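# Assemble the pet carrier: top on, door shut, upright

## Task

Fit the top piece onto the carrier's bottom half, install the door and close it, and finish with the whole carrier standing upright.

## Robot and tools

Robot: two arms, left_arm (on the +y side) and right_arm, each with a two-finger gripper. Calibrated bases in the scene frame: left_arm at (-0.017, +0.338, 0) m, quat_wxyz (+1.000, 0, 0, -0.026); right_arm at (+0.032, -0.229, 0) m, quat_wxyz (+1.000, 0, 0, -0.004). A camera stand sits behind the arms. Loose parts may occasionally get nudged by an outside push.

Frames: the scene frame has its origin at table height, halfway between the nominal bases, +x pointing out over the table, +z up. Arm names do not match image sides. Every hand pose, target, velocity and wrist-camera pose an arm reports is in that arm's own base frame; fixed cameras and the table use the scene frame. Fingers point along the gripper's +z and close along its y. end_effector_position is the spot between the pads, roughly 1 cm short of the fingertips. Reported poses can be off by a few centimetres, more at long reach.

execute_actions(actions, cameras): actions is a list of actions; each action is a table of up to 15 rows, one row per 1/30 s step; a short table repeats its final row to fill 15 steps. A row is always 14 numbers in [-1, 1]: left_arm dx, dy, dz, rx, ry, rz, opening, then the same seven for right_arm. The six pose numbers are offsets, in that arm's base axes, from its Hand target as it was when the action began; every row in one action refers to that same start, but the next action or call starts afresh, so repeating an offset moves further. Scale: 1.0 = 0.6 m or 180 degrees; rx, ry, rz form a single rotation vector, turning about the Hand target's position. Translations longer than 1.0 get shortened. Opening is absolute: +1 fully open (0.093 m), -1 closed. Six zeros re-request the current Hand target; always send the opening you want, since 0 is a real command. Images come back only for an empty list or when cameras names them (["all"], names, or []).

move(target, speed, blend, opening_speed, grip_force, blocking, cameras): target is one 14-number row as above, or a list of up to 15 such rows; all rows are offsets from the same starting Hand targets, not from the previous row. Both arms travel straight lines that finish together, taking at least 0.5 s and at most 10 s (then cut short). speed: top path speed in m/s, 0.002 to 2.9, default 0.25, one value or one per target; rotation limited to twice that in rad/s. blend: corner rounding in metres for lists, 0 = full stop at each point. opening_speed: rate on the -1..+1 scale per second, at least 0.2. grip_force: newtons per pad, 10 to 50, one value or one per arm; stays set; lower force closes slowly. blocking=false returns after about 0.5 s while motion continues. Moves do not avoid obstacles or the other arm; grippers lag and overshoot more when fast or when an arm is nearly straight. Route around an arm's own base, not close past it. Opening changes in the first row pause the paths only if the target is within 10 mm; later rows change openings on arrival after everything rests. The result adds a move: line: done, off_target, moving, held or fault, plus limits=paced (pose clipped) or limits=held (steps withheld). done means at rest within 10 mm and 2 degrees; neither done nor off_target tells you about contact.

wait(seconds 0 to 10), stop() to brake a running move, zoom_image(camera, region [x0, y0, x1, y1] pixels, at most 504 by 504, from the latest image of cam_high, cam_low, cam_left_wrist or cam_right_wrist), finished_scene(scene = current scene number) which is final; call it only once the carrier is assembled and will stay that way.

Cameras: cam_high, cam_low, cam_left_wrist, cam_right_wrist, all 672x504.

Results: per arm end_effector_position (m), end_effector_quat_wxyz, Hand target (your last commanded pose after clipping; next offsets start here), Tool commands, grip_measured, Joint positions (six joints then gripper gap in m), Joint torques (wrap at ±28 N m on joints 1 to 3), Joint velocities (may say within noise). MOTOR HOT appears at 75 °C; OVER-TEMPERATURE FAULT at 90 °C folds that arm away for the rest of the scene; at 100 °C it goes limp.

Control quirks: each step the commanded orientation is clipped to 40 degrees from the measured one. Friction and weight leave grippers short, low or tilted; small moves may fail or go sideways. Check the pose after each move and correct tilt or send the missing offset; a blocked arm keeps pushing until you command a target back behind the gripper.

Gripping: grip_measured is motor position on the -1..+1 scale. Pads meet near -0.94; add about 0.0208 per mm of object width; readings may sit up to 0.02 high. For a firm grip on a rigid flat part send a value at least 0.24 below the width reading and keep sending it; to release send something well above it. Soft or round items may need lower values. Jumping far below in one step gives a brief hard squeeze.

Joint ranges (rad): waist -2.618 to 3.054, shoulder 0 to 3.142, elbow 0 to 3.142 (straight 2.901), wrist pitch -1.571 to 1.571, wrist yaw -1.571 to 1.571, wrist roll -2.094 to 2.094.

Avoid: grippers, housings or wrist cameras touching each other, or one gripper closing on the other (the clearance check will not prevent this); fast contact or targets far past contact; dropping or releasing moving parts; anything leaving the table; hard hits on fixed or heavy things; strain on camera cables; long stretched or loaded holds that heat motors; arm stops.

Each tool is called after ">>>" as name(argument=value, ...) on one line, values as JSON.

## Session

>>> execute_actions(actions=[])

Scene clock: 0.00 s.
left_arm: end_effector_position=(+0.4057, -0.0074, +0.1784) grip_measured=+1.000 end_effector_quat_wxyz=(+0.487, +0.070, +0.854, +0.170) | right_arm: end_effector_position=(+0.3456, +0.1153, +0.2104) grip_measured=+1.000 end_effector_quat_wxyz=(+0.459, -0.147, +0.876, -0.026)
Joint positions: left_arm=[-0.169 1.345 0.797 0.023 -0.371 0.211 0.093] | right_arm=[0.447 1.183 0.919 -0.379 0.273 -0.024 0.093]
Joint velocities: within noise
Joint torques (N m): no reading
Heat: left arm: 45 °C; right arm: 39 °C.
Hand target: left_arm +0.4089, -0.0078, +0.1911; +0.502, +0.066, +0.846, +0.169 | right_arm +0.3473, +0.1161, +0.2189; +0.469, -0.145, +0.871, -0.023
Tool commands: left_gripper/opening=+1.0 right_gripper/opening=+1.0

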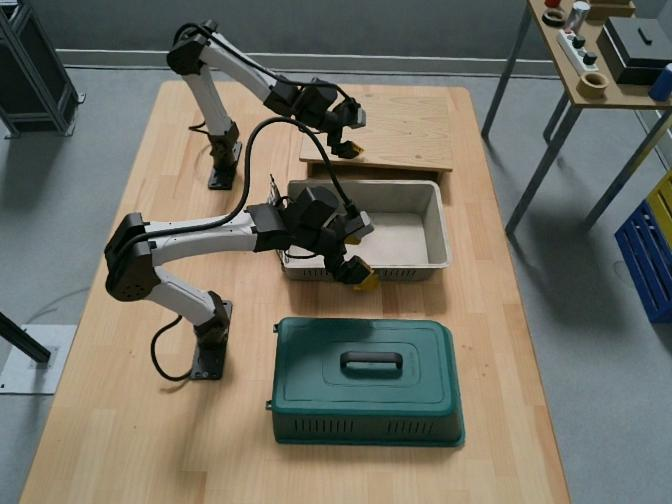

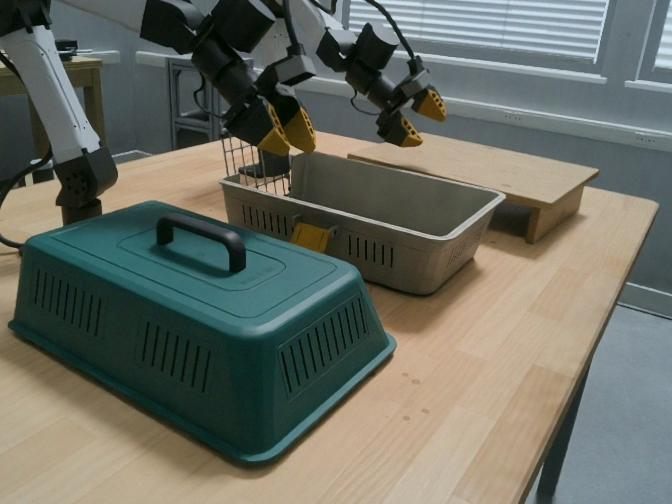

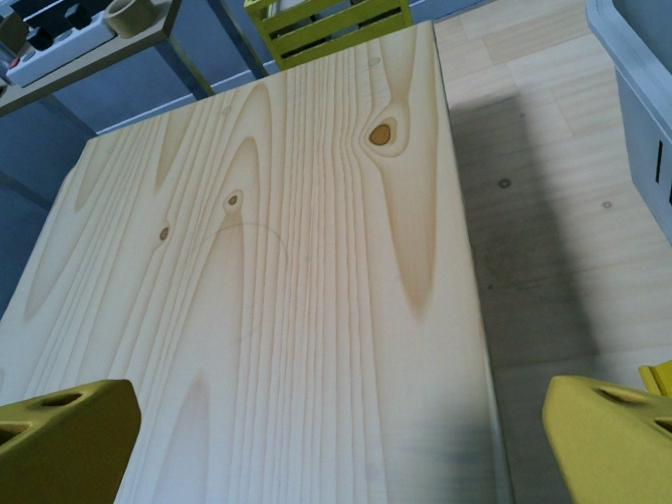

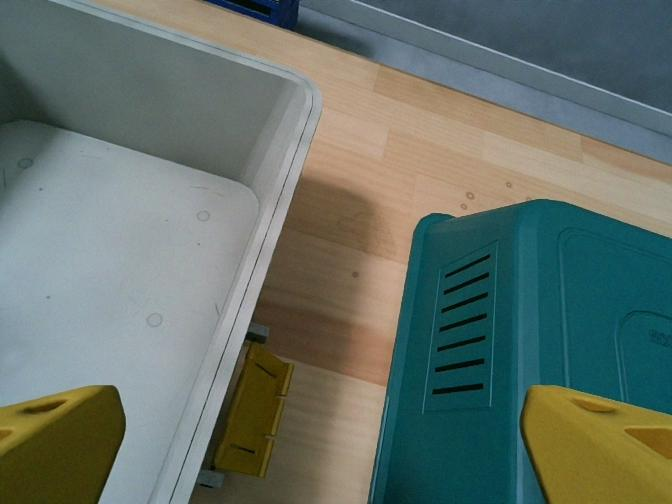

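>>> zoom_image(camera="cam_high", region=[220, 150, 470, 330])

>>> zoom_image(camera="cam_low", region=[180, 80, 430, 280])

>>> zoom_image(camera="cam_high", region=[250, 300, 480, 460])

Scaled by 2.016 from the camera's 672x504 image, which has a finer 960x720 frame.

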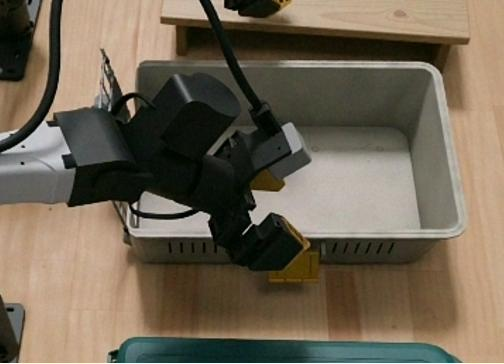

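Scaled by 2.016 from the camera's 672x504 image, which has a finer 960x720 frame.

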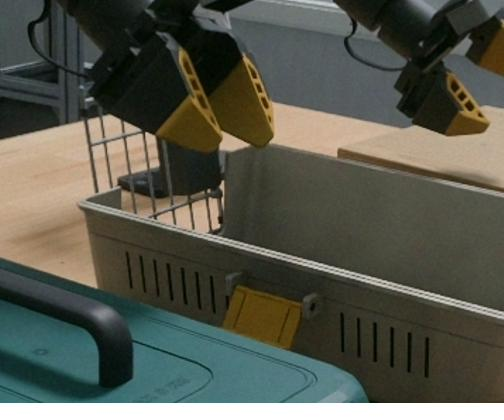

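Scaled by 2.191 from the camera's 672x504 image, which has a finer 960x720 frame.

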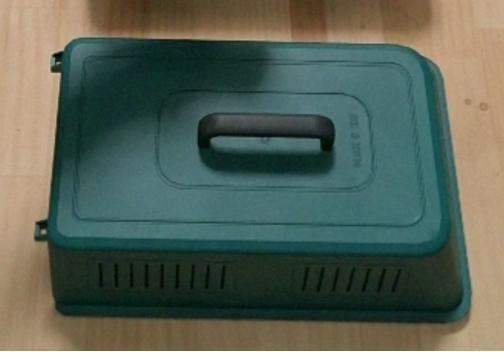

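>>> move(target=[-0.25,0.1,0.25,0,0,0,1,-0.2,-0.45,0.25,0,0,0,1], cameras=["all"])

Scene clock: 7.43 s.
left_arm: end_effector_position=(+0.2591, +0.0531, +0.3286) grip_measured=+1.000 end_effector_quat_wxyz=(+0.490, +0.059, +0.853, +0.167) | right_arm: end_effector_position=(+0.2268, -0.1543, +0.3614) grip_measured=+1.000 end_effector_quat_wxyz=(+0.462, -0.136, +0.876, -0.018)
Joint positions: left_arm=[0.129 0.811 1.142 -0.817 -0.115 0.337 0.093] | right_arm=[-1.087 1.335 1.748 -1.508 -0.872 -1.171 0.093]
Joint torques (N m): left_arm=[0.65 -0.64 8.81 2.14 0.1 0.29] | right_arm=[-0.57 -2.95 8.81 0.97 -0.66 -0.17]
Heat: left arm: 46 °C; right arm: 40 °C.
Hand target: left_arm +0.2588, +0.0523, +0.3411; +0.502, +0.065, +0.845, +0.169 | right_arm +0.2273, -0.1540, +0.3689; +0.469, -0.144, +0.871, -0.023
Off the commanded pose: left_arm 0.012 m, 2 deg | right_arm 0.008 m, 1 deg.
move: off_target (left_arm)

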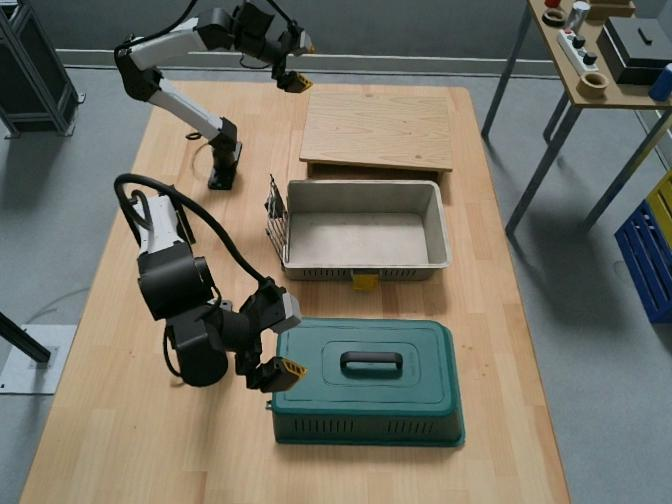

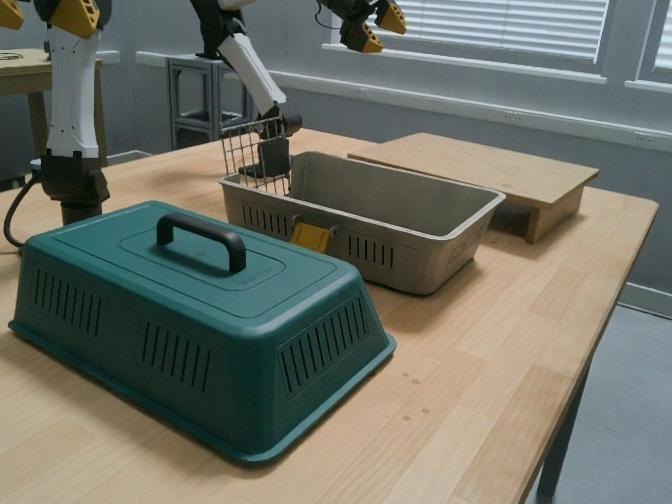

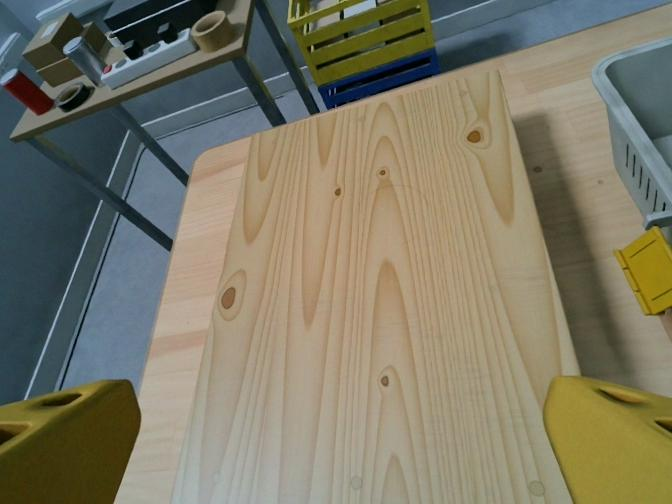

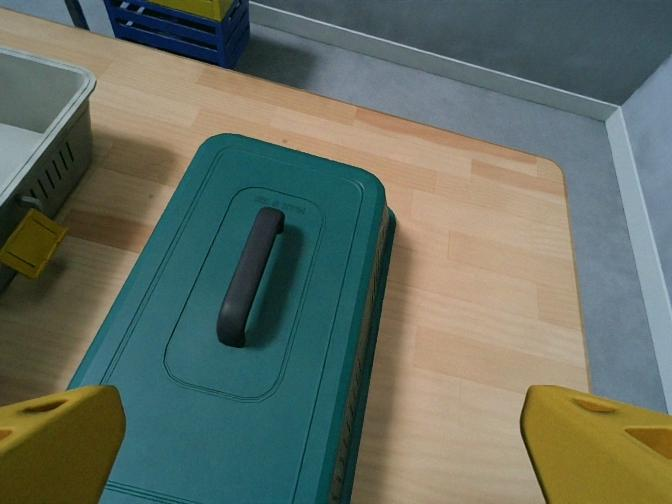

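>>> zoom_image(camera="cam_high", region=[250, 160, 370, 300])

>>> zoom_image(camera="cam_low", region=[200, 100, 350, 270])

>>> zoom_image(camera="cam_high", region=[260, 310, 340, 450])

Scaled by 3.600 from the camera's 672x504 image, which has a finer 960x720 frame.

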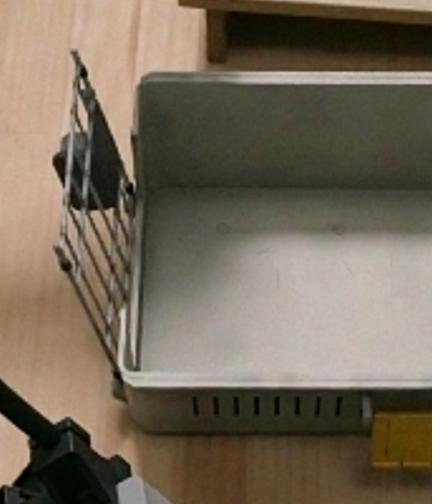

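Scaled by 2.965 from the camera's 672x504 image, which has a finer 960x720 frame.

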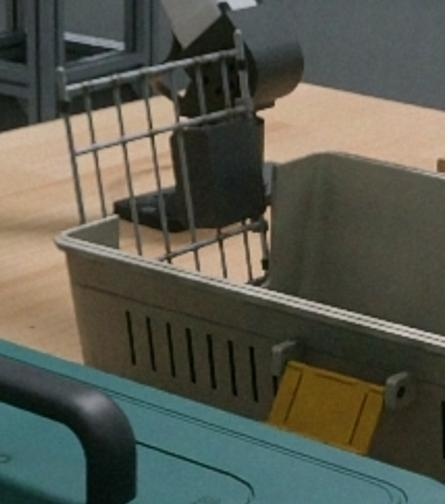

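Scaled by 3.600 from the camera's 672x504 image, which has a finer 960x720 frame.

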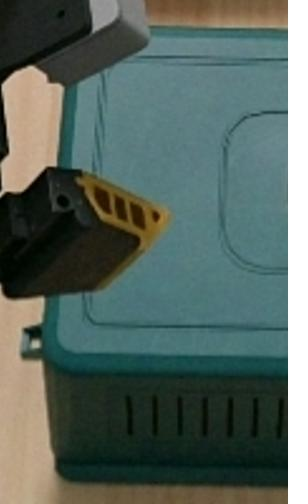

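>>> move(target=[0,0,0,0,0,0,1,0.05,0.37,0,0,0.11,0,1])

>>> move(target=[0,0,0,0,0,0,1,-0.22,0.25,0,0,0,0.22,1], cameras=["all"])

Scene clock: 23.10 s.
left_arm: end_effector_position=(+0.2591, +0.0531, +0.3286) grip_measured=+1.000 end_effector_quat_wxyz=(+0.490, +0.059, +0.853, +0.167) | right_arm: end_effector_position=(+0.2569, +0.0678, +0.3632) grip_measured=+1.000 end_effector_quat_wxyz=(+0.307, -0.152, +0.940, +0.002)
Joint positions: left_arm=[0.129 0.811 1.142 -0.817 -0.115 0.337 0.093] | right_arm=[0.311 1.337 1.949 -1.563 0.084 -0.035 0.093]
Joint torques (N m): left_arm=[0.68 -0.57 8.88 2.09 0.14 0.26] | right_arm=[0.25 -2.52 8.06 1.4 0.12 0.05]
Heat: left arm: 52 °C; right arm: 43 °C.
Hand target: left_arm +0.2588, +0.0523, +0.3412; +0.502, +0.065, +0.845, +0.169 | right_arm +0.2573, +0.0681, +0.3689; +0.313, -0.146, +0.939, +0.002
Off the commanded pose: left_arm 0.013 m, 2 deg | right_arm 0.006 m, 1 deg.
joint sent to its limit (right arm) — joint 4 (wrist pitch), lower limit. The joint targets still meet the commanded pose.
move: off_target (left_arm)

Scene clock: 25.03 s.
left_arm: end_effector_position=(+0.2591, +0.0531, +0.3286) grip_measured=+1.000 end_effector_quat_wxyz=(+0.490, +0.059, +0.853, +0.167) | right_arm: end_effector_position=(+0.1257, +0.2188, +0.3611) grip_measured=+1.000 end_effector_quat_wxyz=(+0.294, -0.461, +0.830, +0.110)
Joint positions: left_arm=[0.129 0.811 1.142 -0.817 -0.115 0.337 0.093] | right_arm=[1.169 1.286 1.897 -1.565 0.179 0.096 0.093]
Joint torques (N m): left_arm=[0.58 -0.51 8.9 2.1 0.1 0.3] | right_arm=[0.24 -2.74 7.98 1.4 0.16 0.07]
Heat: left arm: 52 °C; right arm: 43 °C.
Hand target: left_arm +0.2588, +0.0523, +0.3412; +0.502, +0.065, +0.845, +0.169 | right_arm +0.1253, +0.2181, +0.3688; +0.293, -0.456, +0.833, +0.108
Off the commanded pose: left_arm 0.013 m, 2 deg | right_arm 0.008 m, 1 deg.
joint sent to its limit (right arm) — joint 4 (wrist pitch), lower limit. The joint targets still meet the commanded pose.
move: off_target (left_arm)

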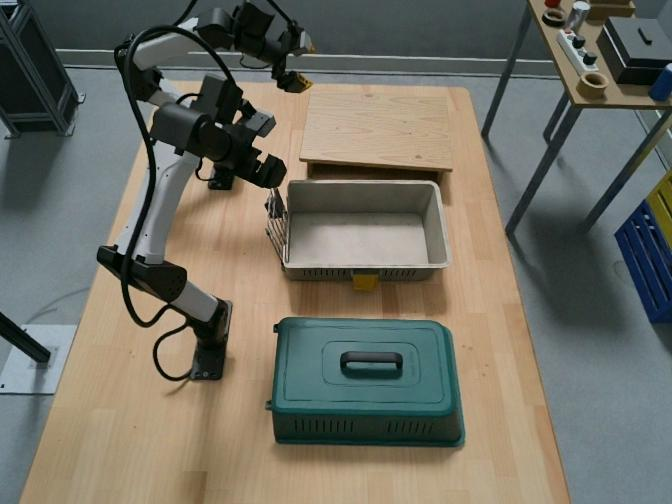

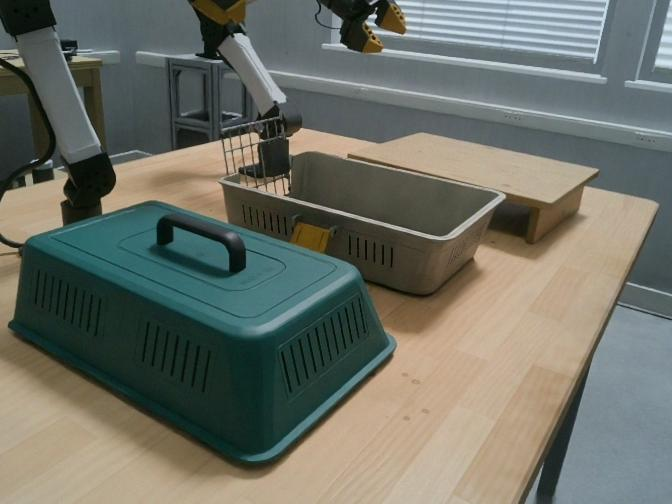

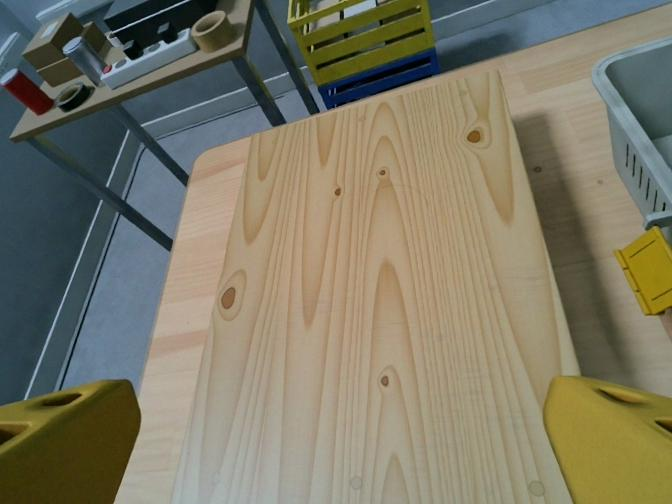

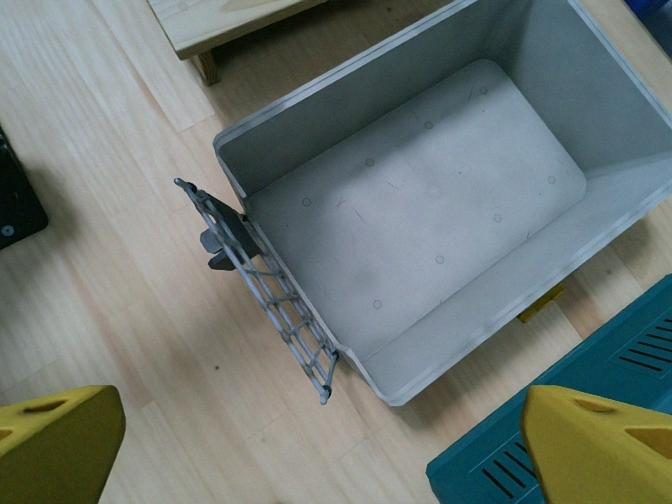

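>>> zoom_image(camera="cam_right_wrist", region=[160, 140, 420, 420])

Scaled by 1.800 from the camera's 672x504 image, which has a finer 960x720 frame.

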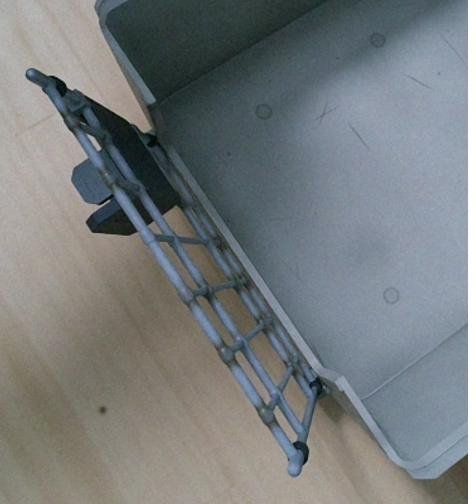

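>>> move(target=[0,0,0,0,0,0,1,-0.1,-0.04,-0.2,0.15,-0.125,0,1], cameras=["cam_right_wrist","cam_high"])

Scene clock: 34.40 s.
left_arm: end_effector_position=(+0.2591, +0.0531, +0.3286) grip_measured=+1.000 end_effector_quat_wxyz=(+0.490, +0.059, +0.853, +0.167) | right_arm: end_effector_position=(+0.0654, +0.1918, +0.2505) grip_measured=+1.000 end_effector_quat_wxyz=(+0.544, -0.396, +0.710, +0.206)
Joint positions: left_arm=[0.129 0.811 1.142 -0.817 -0.115 0.337 0.093] | right_arm=[2.061 0.549 0.732 -0.926 1.074 0.533 0.093]
Joint torques (N m): left_arm=[0.57 -0.54 8.73 2.13 0.11 0.31] | right_arm=[-0.36 2.29 6.15 1.62 0.51 0.08]
Heat: left arm: 54 °C; right arm: 43 °C.
Hand target: left_arm +0.2588, +0.0523, +0.3412; +0.502, +0.065, +0.845, +0.169 | right_arm +0.0654, +0.1941, +0.2489; +0.547, -0.387, +0.713, +0.208
Off the commanded pose: left_arm 0.013 m, 2 deg | right_arm 0.003 m, 1 deg.
move: off_target (left_arm)
Images, in order (width x height): cam_high 672x504, cam_right_wrist 672x504.

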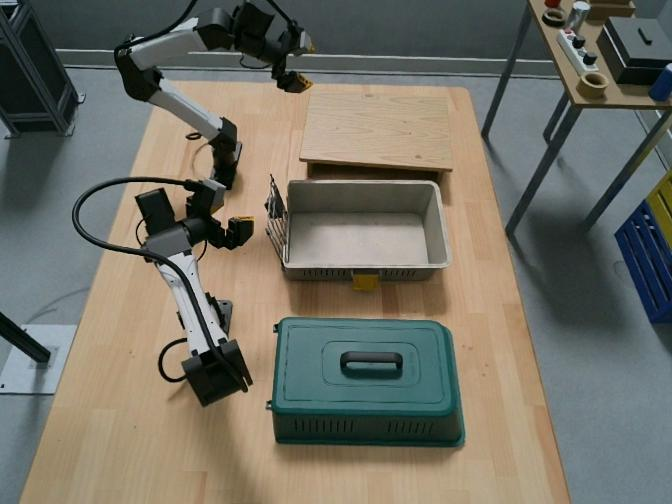

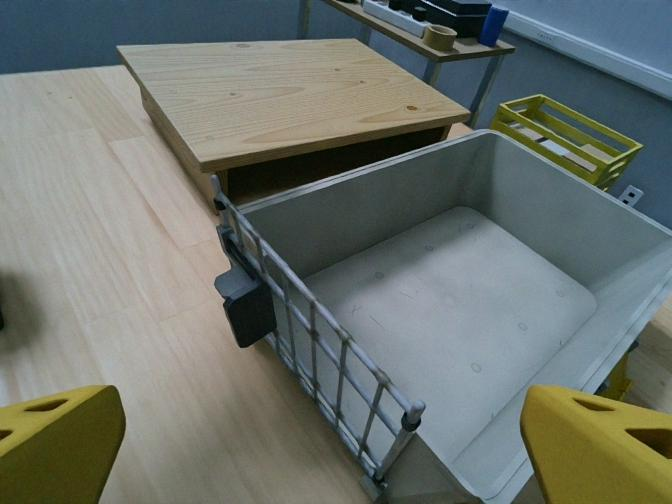

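>>> zoom_image(camera="cam_right_wrist", region=[180, 150, 460, 504])

Scaled by 1.424 from the camera's 672x504 image, which has a finer 960x720 frame.

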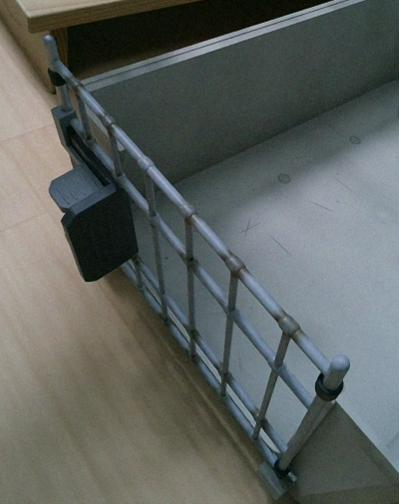

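>>> move(target=[0,0,0,0,0,0,1,0.11,-0.12,-0.05,0,0,0.2,1], cameras=["cam_right_wrist","cam_high"])

Scene clock: 46.23 s.
left_arm: end_effector_position=(+0.2591, +0.0531, +0.3286) grip_measured=+1.000 end_effector_quat_wxyz=(+0.490, +0.059, +0.853, +0.167) | right_arm: end_effector_position=(+0.1319, +0.1237, +0.2100) grip_measured=+1.000 end_effector_quat_wxyz=(-0.452, +0.570, -0.611, -0.312)
Joint positions: left_arm=[0.129 0.811 1.142 -0.817 -0.115 0.337 0.093] | right_arm=[-0.27 0.921 0.786 -1.557 -1.16 -1.849 0.093]
Joint torques (N m): left_arm=[0.61 -0.55 8.59 2.11 0.11 0.3] | right_arm=[0.27 -0.72 9.29 -0.06 -0.71 -0.21]
Heat: left arm: 56 °C; right arm: 44 °C.
Hand target: left_arm +0.2588, +0.0523, +0.3412; +0.502, +0.065, +0.845, +0.169 | right_arm +0.1313, +0.1222, +0.2189; -0.455, +0.588, -0.558, -0.367
Off the commanded pose: left_arm 0.013 m, 2 deg | right_arm 0.009 m, 9 deg.
joint sent to its limit (right arm) — joint 4 (wrist pitch), lower limit. The joint targets are off in orientation, not in position.
move: off_target (left_arm, right_arm); limits=paced
Images, in order (width x height): cam_high 672x504, cam_right_wrist 672x504.

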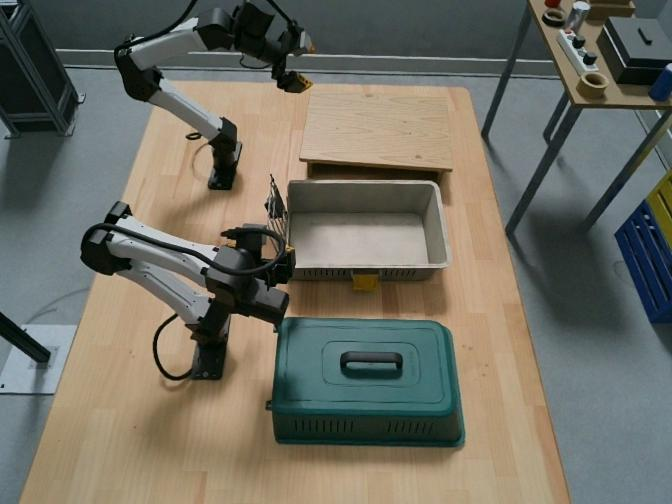

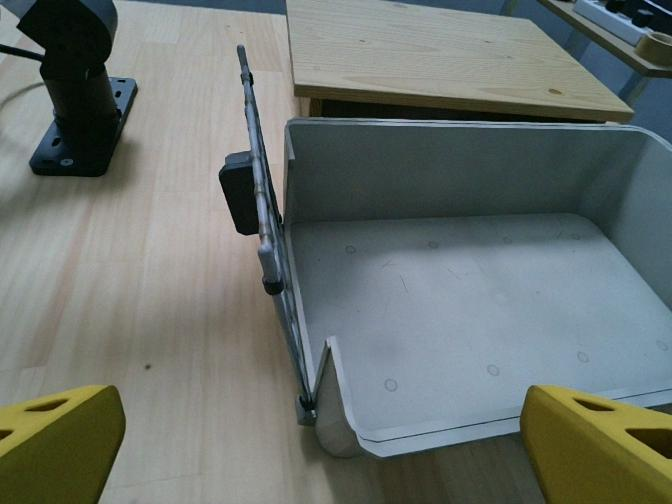

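>>> move(target=[[0,0,0,0,0,0,1,0.05,-0.1,0.2,0,0,0,1],[0,0,0,0,0,0,1,0.28,-0.353,0.235,-0.1145,0.182,-0.482,1]], blend=[0.04,0], cameras=["cam_right_wrist","cam_high"])

Scene clock: 79.83 s.
left_arm: end_effector_position=(+0.2591, +0.0531, +0.3286) grip_measured=+1.000 end_effector_quat_wxyz=(+0.490, +0.059, +0.853, +0.167) | right_arm: end_effector_position=(+0.2967, -0.0893, +0.3529) grip_measured=+1.000 end_effector_quat_wxyz=(+0.310, -0.003, +0.951, +0.006)
Joint positions: left_arm=[0.129 0.811 1.142 -0.817 -0.115 0.337 0.093] | right_arm=[-0.434 1.477 2.001 -1.516 -0.263 -0.361 0.093]
Joint torques (N m): left_arm=[0.65 -0.62 8.83 2.11 0.15 0.31] | right_arm=[0.24 -4.23 8.59 1.4 -0.14 0.04]
Heat: left arm: 59 °C; right arm: 45 °C.
Hand target: left_arm +0.2588, +0.0523, +0.3412; +0.502, +0.065, +0.845, +0.169 | right_arm +0.2993, -0.0897, +0.3599; +0.319, -0.001, +0.948, +0.001
Off the commanded pose: left_arm 0.013 m, 2 deg | right_arm 0.007 m, 1 deg.
move: off_target (left_arm)
Images, in order (width x height): cam_high 672x504, cam_right_wrist 672x504.

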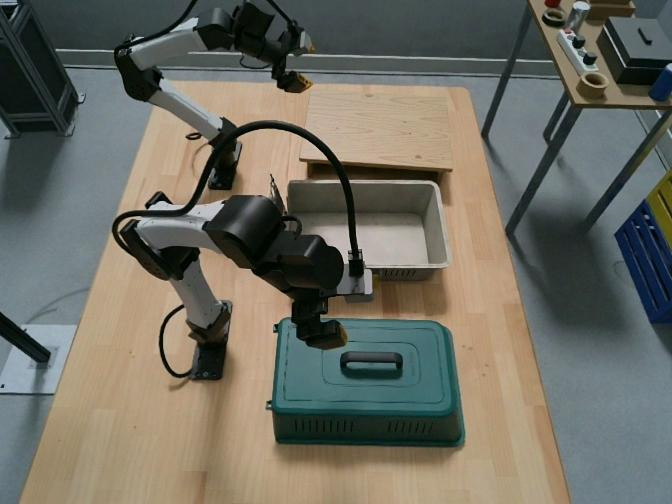

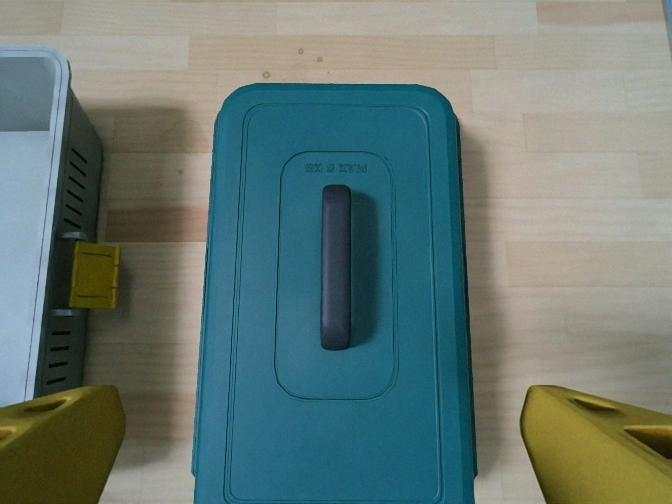

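>>> move(target=[0,0,0,0,0,0,1,0.09,0,-0.15,0,0.2,0,1], cameras=["cam_right_wrist","cam_high"])

Scene clock: 84.03 s.
left_arm: end_effector_position=(+0.2591, +0.0531, +0.3286) grip_measured=+1.000 end_effector_quat_wxyz=(+0.490, +0.059, +0.853, +0.167) | right_arm: end_effector_position=(+0.3513, -0.0896, +0.2619) grip_measured=+1.000 end_effector_quat_wxyz=(+0.136, -0.004, +0.990, -0.028)
Joint positions: left_arm=[0.129 0.811 1.142 -0.817 -0.115 0.337 0.093] | right_arm=[-0.257 1.784 2.055 -1.564 -0.016 -0.262 0.093]
Joint torques (N m): left_arm=[0.64 -0.61 8.68 2.12 0.16 0.31] | right_arm=[0.14 -8.29 9.06 0.81 0.02 0.04]
Heat: left arm: 59 °C; right arm: 45 °C.
Hand target: left_arm +0.2588, +0.0523, +0.3412; +0.502, +0.065, +0.845, +0.169 | right_arm +0.3533, -0.0897, +0.2698; +0.010, +0.000, +1.000, +0.002
Off the commanded pose: left_arm 0.013 m, 2 deg | right_arm 0.008 m, 15 deg.
joint sent to its limit (right arm) — joint 4 (wrist pitch), lower limit. The joint targets are off in orientation, not in position.
move: off_target (left_arm, right_arm)
Images, in order (width x height): cam_high 672x504, cam_right_wrist 672x504.

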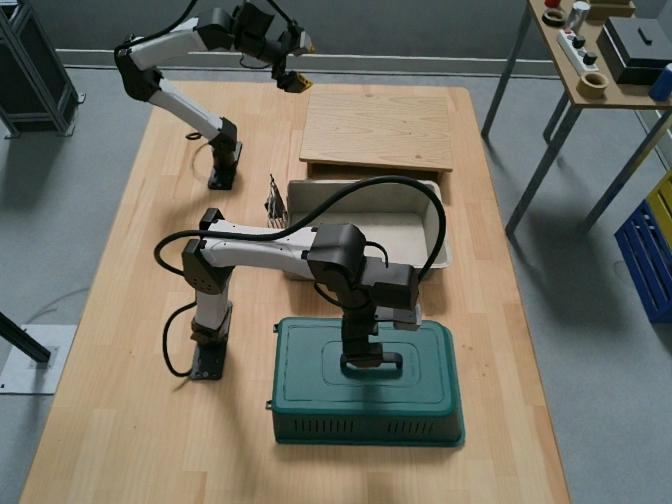

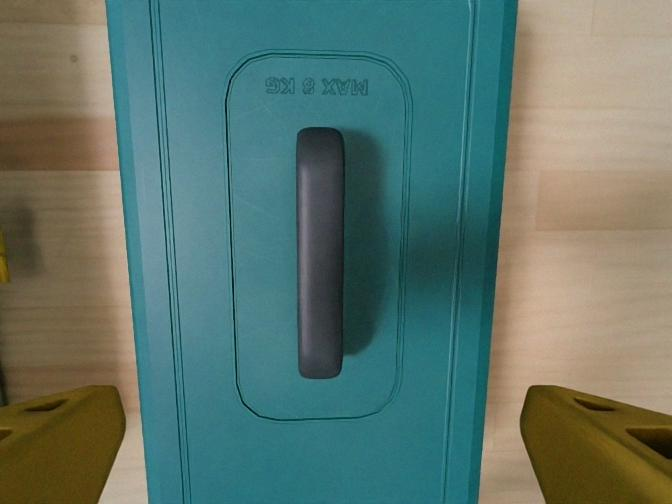

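>>> move(target=[0,0,0,0,0,0,1,0,0,-0.115,0,-0.11,0,1], cameras=["cam_right_wrist","cam_low","cam_high"])

Scene clock: 93.57 s.
left_arm: end_effector_position=(+0.2591, +0.0531, +0.3286) grip_measured=+1.000 end_effector_quat_wxyz=(+0.490, +0.059, +0.853, +0.167) | right_arm: end_effector_position=(+0.3532, -0.0900, +0.1952) grip_measured=+1.000 end_effector_quat_wxyz=(+0.165, +0.004, +0.986, +0.002)
Joint positions: left_arm=[0.129 0.811 1.142 -0.817 -0.115 0.337 0.093] | right_arm=[-0.295 1.65 1.601 -1.204 -0.097 -0.271 0.093]
Joint torques (N m): left_arm=[0.54 -0.55 8.77 2.1 0.15 0.27] | right_arm=[-0.62 -10.36 5.93 1.12 -0.18 -0.17]
Heat: left arm: 60 °C; right arm: 46 °C.
Hand target: left_arm +0.2588, +0.0523, +0.3412; +0.502, +0.065, +0.845, +0.169 | right_arm +0.3533, -0.0896, +0.2009; +0.182, -0.001, +0.983, +0.002
Off the commanded pose: left_arm 0.013 m, 2 deg | right_arm 0.006 m, 2 deg.
move: off_target (left_arm)
Images, in order (width x height): cam_high 672x504, cam_low 672x504, cam_right_wrist 672x504.

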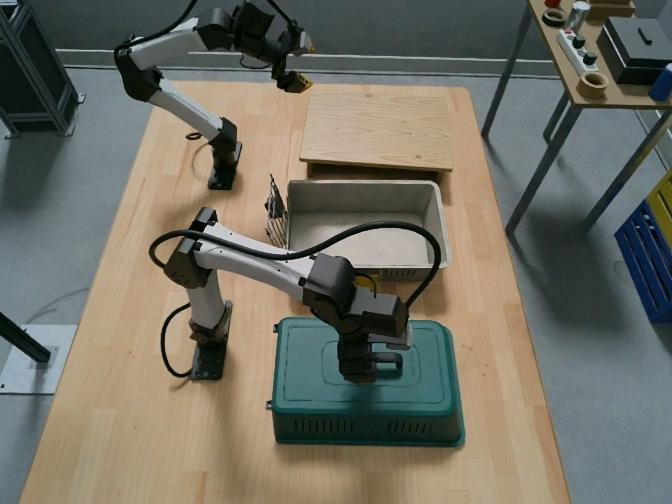

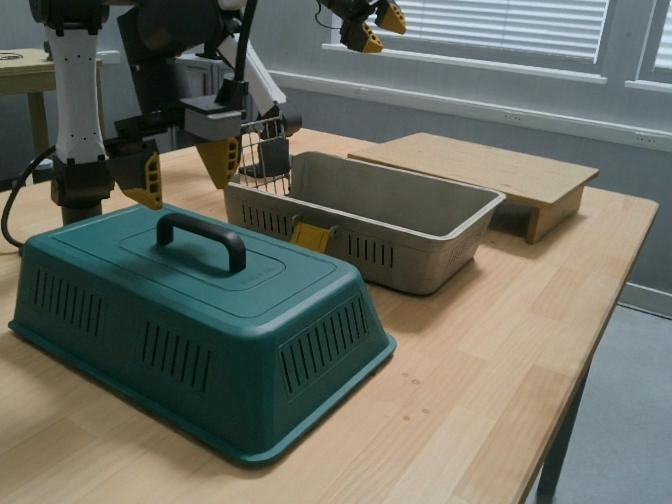

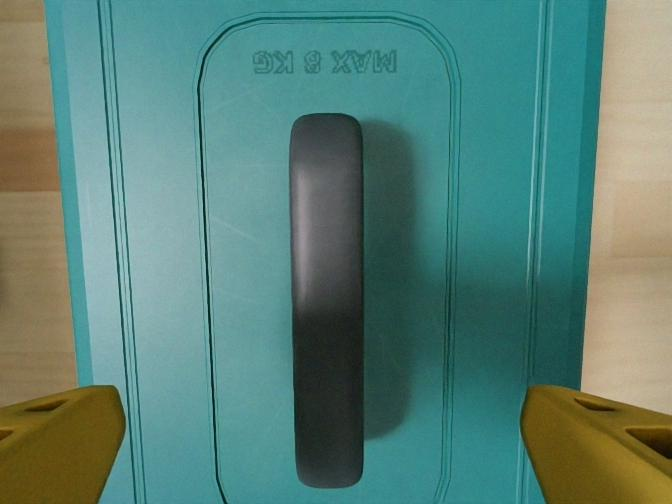

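>>> move(target=[0,0,0,0,0,0,1,0.048,0,-0.045,0,0.02,0,1], cameras=["cam_right_wrist","cam_low","cam_high"])

>>> zoom_image(camera="cam_low", region=[80, 120, 300, 300])

Scene clock: 102.00 s.
left_arm: end_effector_position=(+0.2591, +0.0531, +0.3286) grip_measured=+1.000 end_effector_quat_wxyz=(+0.490, +0.059, +0.853, +0.167) | right_arm: end_effector_position=(+0.3717, -0.0871, +0.1630) grip_measured=+1.000 end_effector_quat_wxyz=(+0.129, -0.004, +0.992, +0.010)
Joint positions: left_arm=[0.129 0.811 1.142 -0.817 -0.115 0.337 0.093] | right_arm=[-0.269 1.77 1.63 -1.188 -0.088 -0.266 0.093]
Joint torques (N m): left_arm=[0.64 -0.59 8.72 2.1 0.13 0.32] | right_arm=[0.02 -9.14 10.24 0.96 -0.01 0.05]
Heat: left arm: 60 °C; right arm: 46 °C.
Hand target: left_arm +0.2588, +0.0523, +0.3412; +0.502, +0.065, +0.845, +0.169 | right_arm +0.3821, -0.0897, +0.1740; +0.151, -0.001, +0.989, +0.002
Off the commanded pose: left_arm 0.013 m, 2 deg | right_arm 0.015 m, 3 deg.
move: off_target (left_arm, right_arm)
Images, in order (width x height): cam_high 672x504, cam_low 672x504, cam_right_wrist 672x504.

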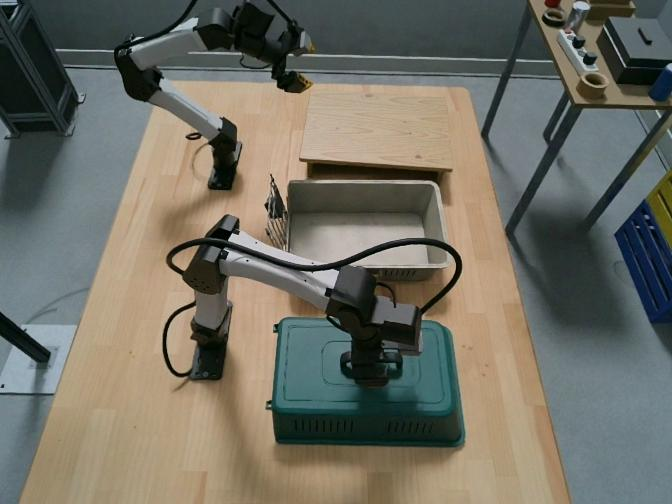

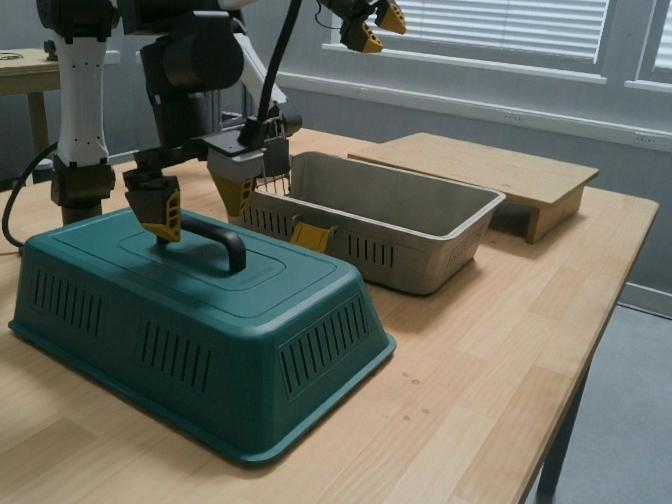

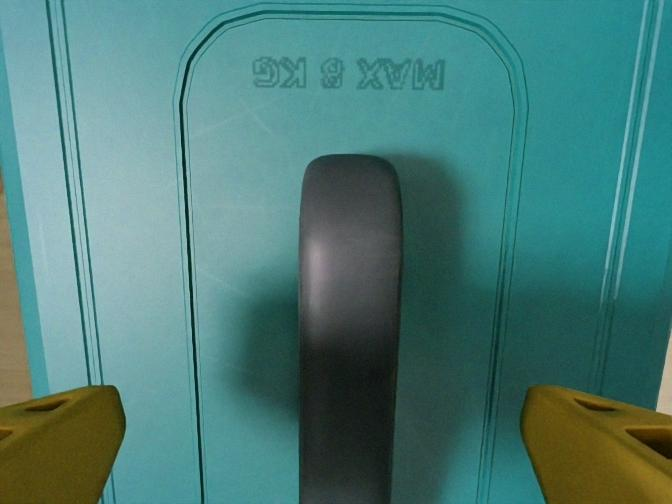

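Scaled by 2.291 from the camera's 672x504 image, which has a finer 960x720 frame.

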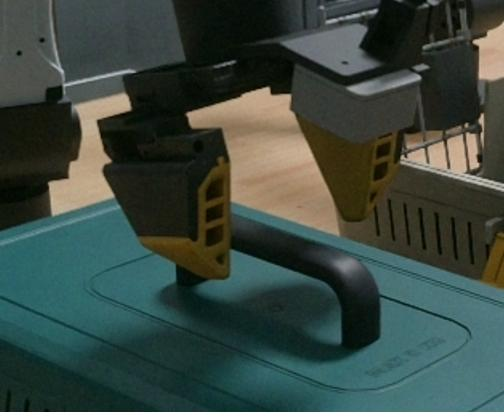

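>>> move(target=[0,0,0,0,0,0,1,0,-0.012,-0.032,0,0,0,1], cameras=["cam_right_wrist","cam_low"], speed=0.08)

>>> zoom_image(camera="cam_low", region=[80, 120, 300, 300])

Scene clock: 106.30 s.
left_arm: end_effector_position=(+0.2591, +0.0531, +0.3286) grip_measured=+1.000 end_effector_quat_wxyz=(+0.490, +0.059, +0.853, +0.167) | right_arm: end_effector_position=(+0.3800, -0.0941, +0.1575) grip_measured=+1.000 end_effector_quat_wxyz=(+0.147, +0.001, +0.989, +0.004)
Joint positions: left_arm=[0.129 0.811 1.142 -0.817 -0.115 0.337 0.093] | right_arm=[-0.28 1.77 1.599 -1.117 -0.088 -0.266 0.093]
Joint torques (N m): left_arm=[0.59 -0.57 8.95 2.14 0.15 0.29] | right_arm=[-0.69 -8.91 6.32 1.05 -0.08 -0.15]
Heat: left arm: 60 °C; right arm: 47 °C.
Hand target: left_arm +0.2588, +0.0523, +0.3412; +0.502, +0.065, +0.845, +0.169 | right_arm +0.3822, -0.0968, +0.1548; +0.151, -0.001, +0.989, +0.002
Off the commanded pose: left_arm 0.013 m, 2 deg | right_arm 0.004 m, 1 deg.
move: off_target (left_arm)
Images, in order (width x height): cam_low 672x504, cam_right_wrist 672x504.

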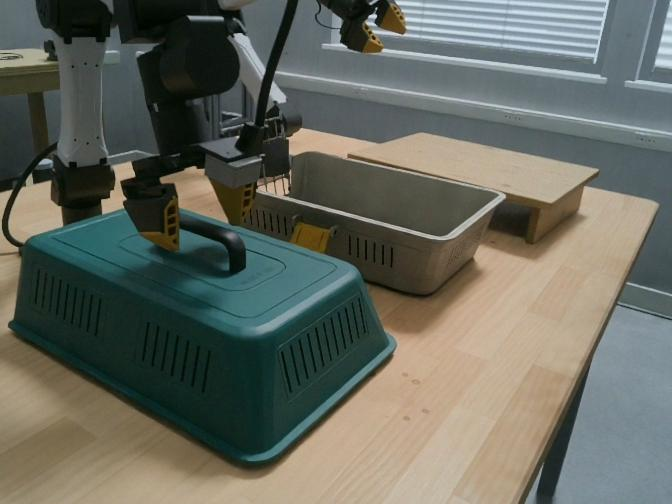

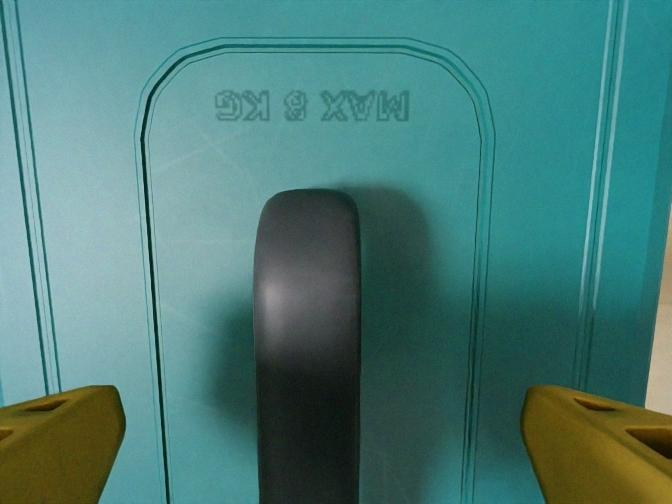

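Scaled by 2.291 from the camera's 672x504 image, which has a finer 960x720 frame.

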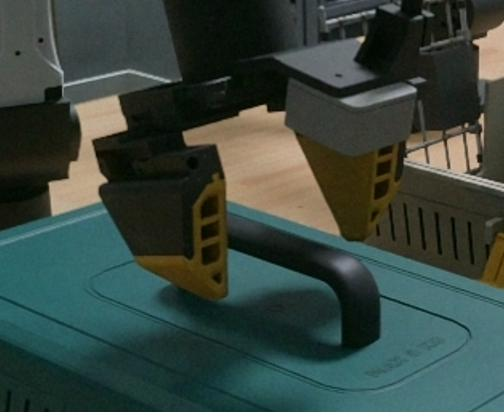

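>>> move(target=[0,0,0,0,0,0,1,-0.008,0.006,-0.022,0,0,0,1], cameras=["cam_right_wrist","cam_low"], speed=0.08)

>>> zoom_image(camera="cam_low", region=[80, 120, 300, 300])

Scene clock: 112.80 s.
left_arm: end_effector_position=(+0.2591, +0.0531, +0.3286) grip_measured=+1.000 end_effector_quat_wxyz=(+0.490, +0.059, +0.853, +0.167) | right_arm: end_effector_position=(+0.3755, -0.0928, +0.1359) grip_measured=+1.000 end_effector_quat_wxyz=(+0.136, +0.002, +0.991, +0.007)
Joint positions: left_arm=[0.129 0.811 1.142 -0.817 -0.115 0.337 0.093] | right_arm=[-0.28 1.77 1.519 -1.06 -0.088 -0.266 0.093]
Joint torques (N m): left_arm=[0.62 -0.49 8.77 2.15 0.09 0.33] | right_arm=[-0.13 -11.21 6.26 1 -0.05 -0.09]
Heat: left arm: 61 °C; right arm: 46 °C.
Hand target: left_arm +0.2588, +0.0523, +0.3412; +0.502, +0.065, +0.845, +0.169 | right_arm +0.3774, -0.0932, +0.1416; +0.151, -0.001, +0.989, +0.002
Off the commanded pose: left_arm 0.013 m, 2 deg | right_arm 0.006 m, 2 deg.
move: off_target (left_arm)
Images, in order (width x height): cam_low 672x504, cam_right_wrist 672x504.

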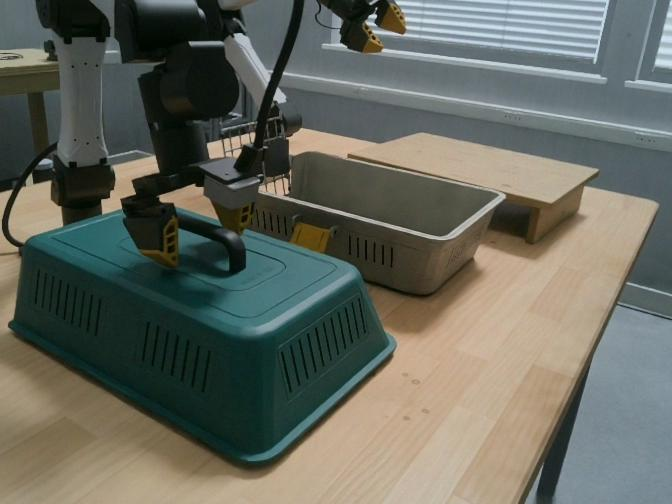

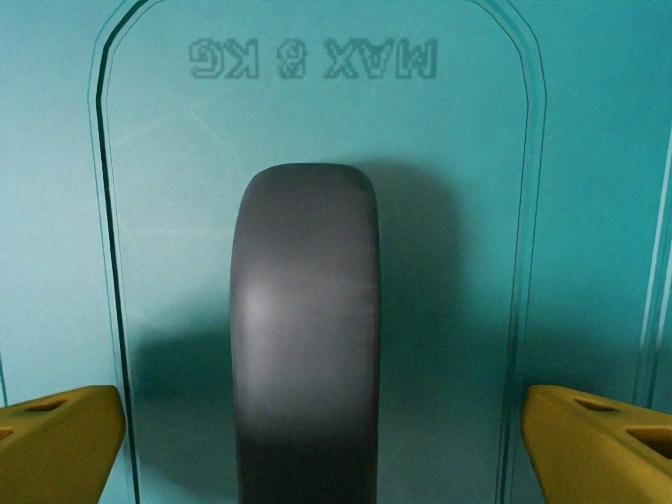

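Scaled by 2.291 from the camera's 672x504 image, which has a finer 960x720 frame.

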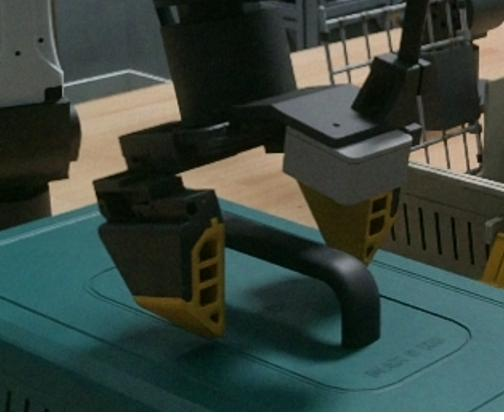

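>>> move(target=[0,0,0,0,0,0,1,-0.02,0.005,0,0,0,0,1], speed=0.08)

>>> move(target=[0,0,0,0,0,0,1,0,0,0,0,0,0,-0.8], opening_speed=0.6, cameras=["cam_right_wrist","cam_low"])

Scene clock: 116.57 s.
left_arm: end_effector_position=(+0.2591, +0.0531, +0.3286) grip_measured=+1.000 end_effector_quat_wxyz=(+0.490, +0.059, +0.853, +0.167) | right_arm: end_effector_position=(+0.3644, -0.0897, +0.1331) grip_measured=+1.000 end_effector_quat_wxyz=(+0.133, +0.001, +0.991, +0.008)
Joint positions: left_arm=[0.129 0.811 1.142 -0.817 -0.115 0.337 0.093] | right_arm=[-0.28 1.732 1.465 -1.051 -0.087 -0.266 0.093]
Joint torques (N m): left_arm=[0.59 -0.46 8.8 2.13 0.12 0.31] | right_arm=[-0.24 -11.77 6.19 0.99 -0.07 -0.1]
Heat: left arm: 61 °C; right arm: 46 °C.
Hand target: left_arm +0.2588, +0.0523, +0.3412; +0.502, +0.065, +0.845, +0.169 | right_arm +0.3653, -0.0902, +0.1415; +0.151, -0.001, +0.989, +0.002
Off the commanded pose: left_arm 0.013 m, 2 deg | right_arm 0.009 m, 2 deg.
move: off_target (left_arm)

Scene clock: 119.80 s.
left_arm: end_effector_position=(+0.2591, +0.0531, +0.3286) grip_measured=+1.000 end_effector_quat_wxyz=(+0.490, +0.059, +0.853, +0.167) | right_arm: end_effector_position=(+0.3648, -0.0901, +0.1332) grip_measured=-0.600 end_effector_quat_wxyz=(+0.134, +0.000, +0.991, +0.006)
Joint positions: left_arm=[0.129 0.811 1.142 -0.817 -0.115 0.337 0.093] | right_arm=[-0.28 1.732 1.465 -1.049 -0.086 -0.269 0.016]
Joint torques (N m): left_arm=[0.58 -0.53 8.87 2.1 0.11 0.26] | right_arm=[-0.27 -11.77 6.17 0.97 -0.08 -0.07]
Heat: left arm: 61 °C; right arm: 45 °C.
Hand target: left_arm +0.2588, +0.0523, +0.3412; +0.502, +0.065, +0.845, +0.169 | right_arm +0.3654, -0.0902, +0.1415; +0.151, -0.001, +0.989, +0.002
Off the commanded pose: left_arm 0.013 m, 2 deg | right_arm 0.008 m, 2 deg.
move: off_target (left_arm)
Images, in order (width x height): cam_low 672x504, cam_right_wrist 672x504.

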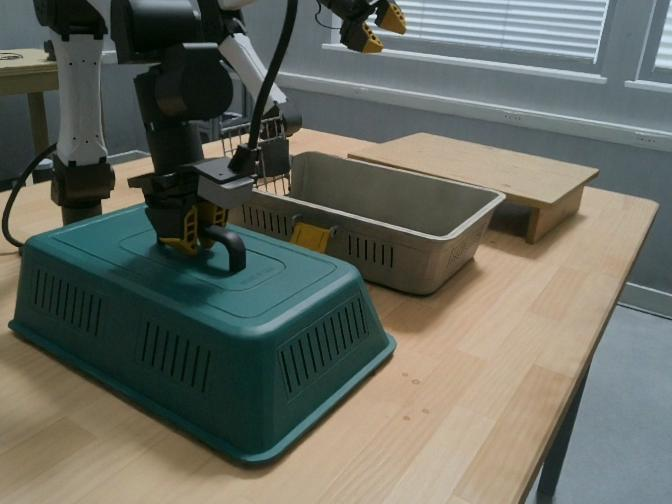

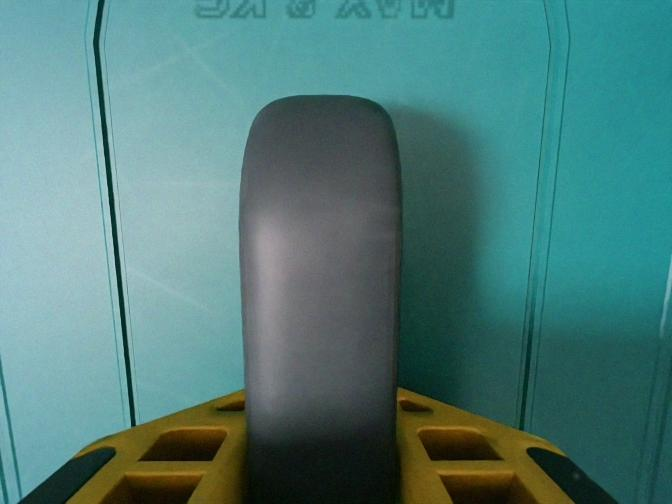

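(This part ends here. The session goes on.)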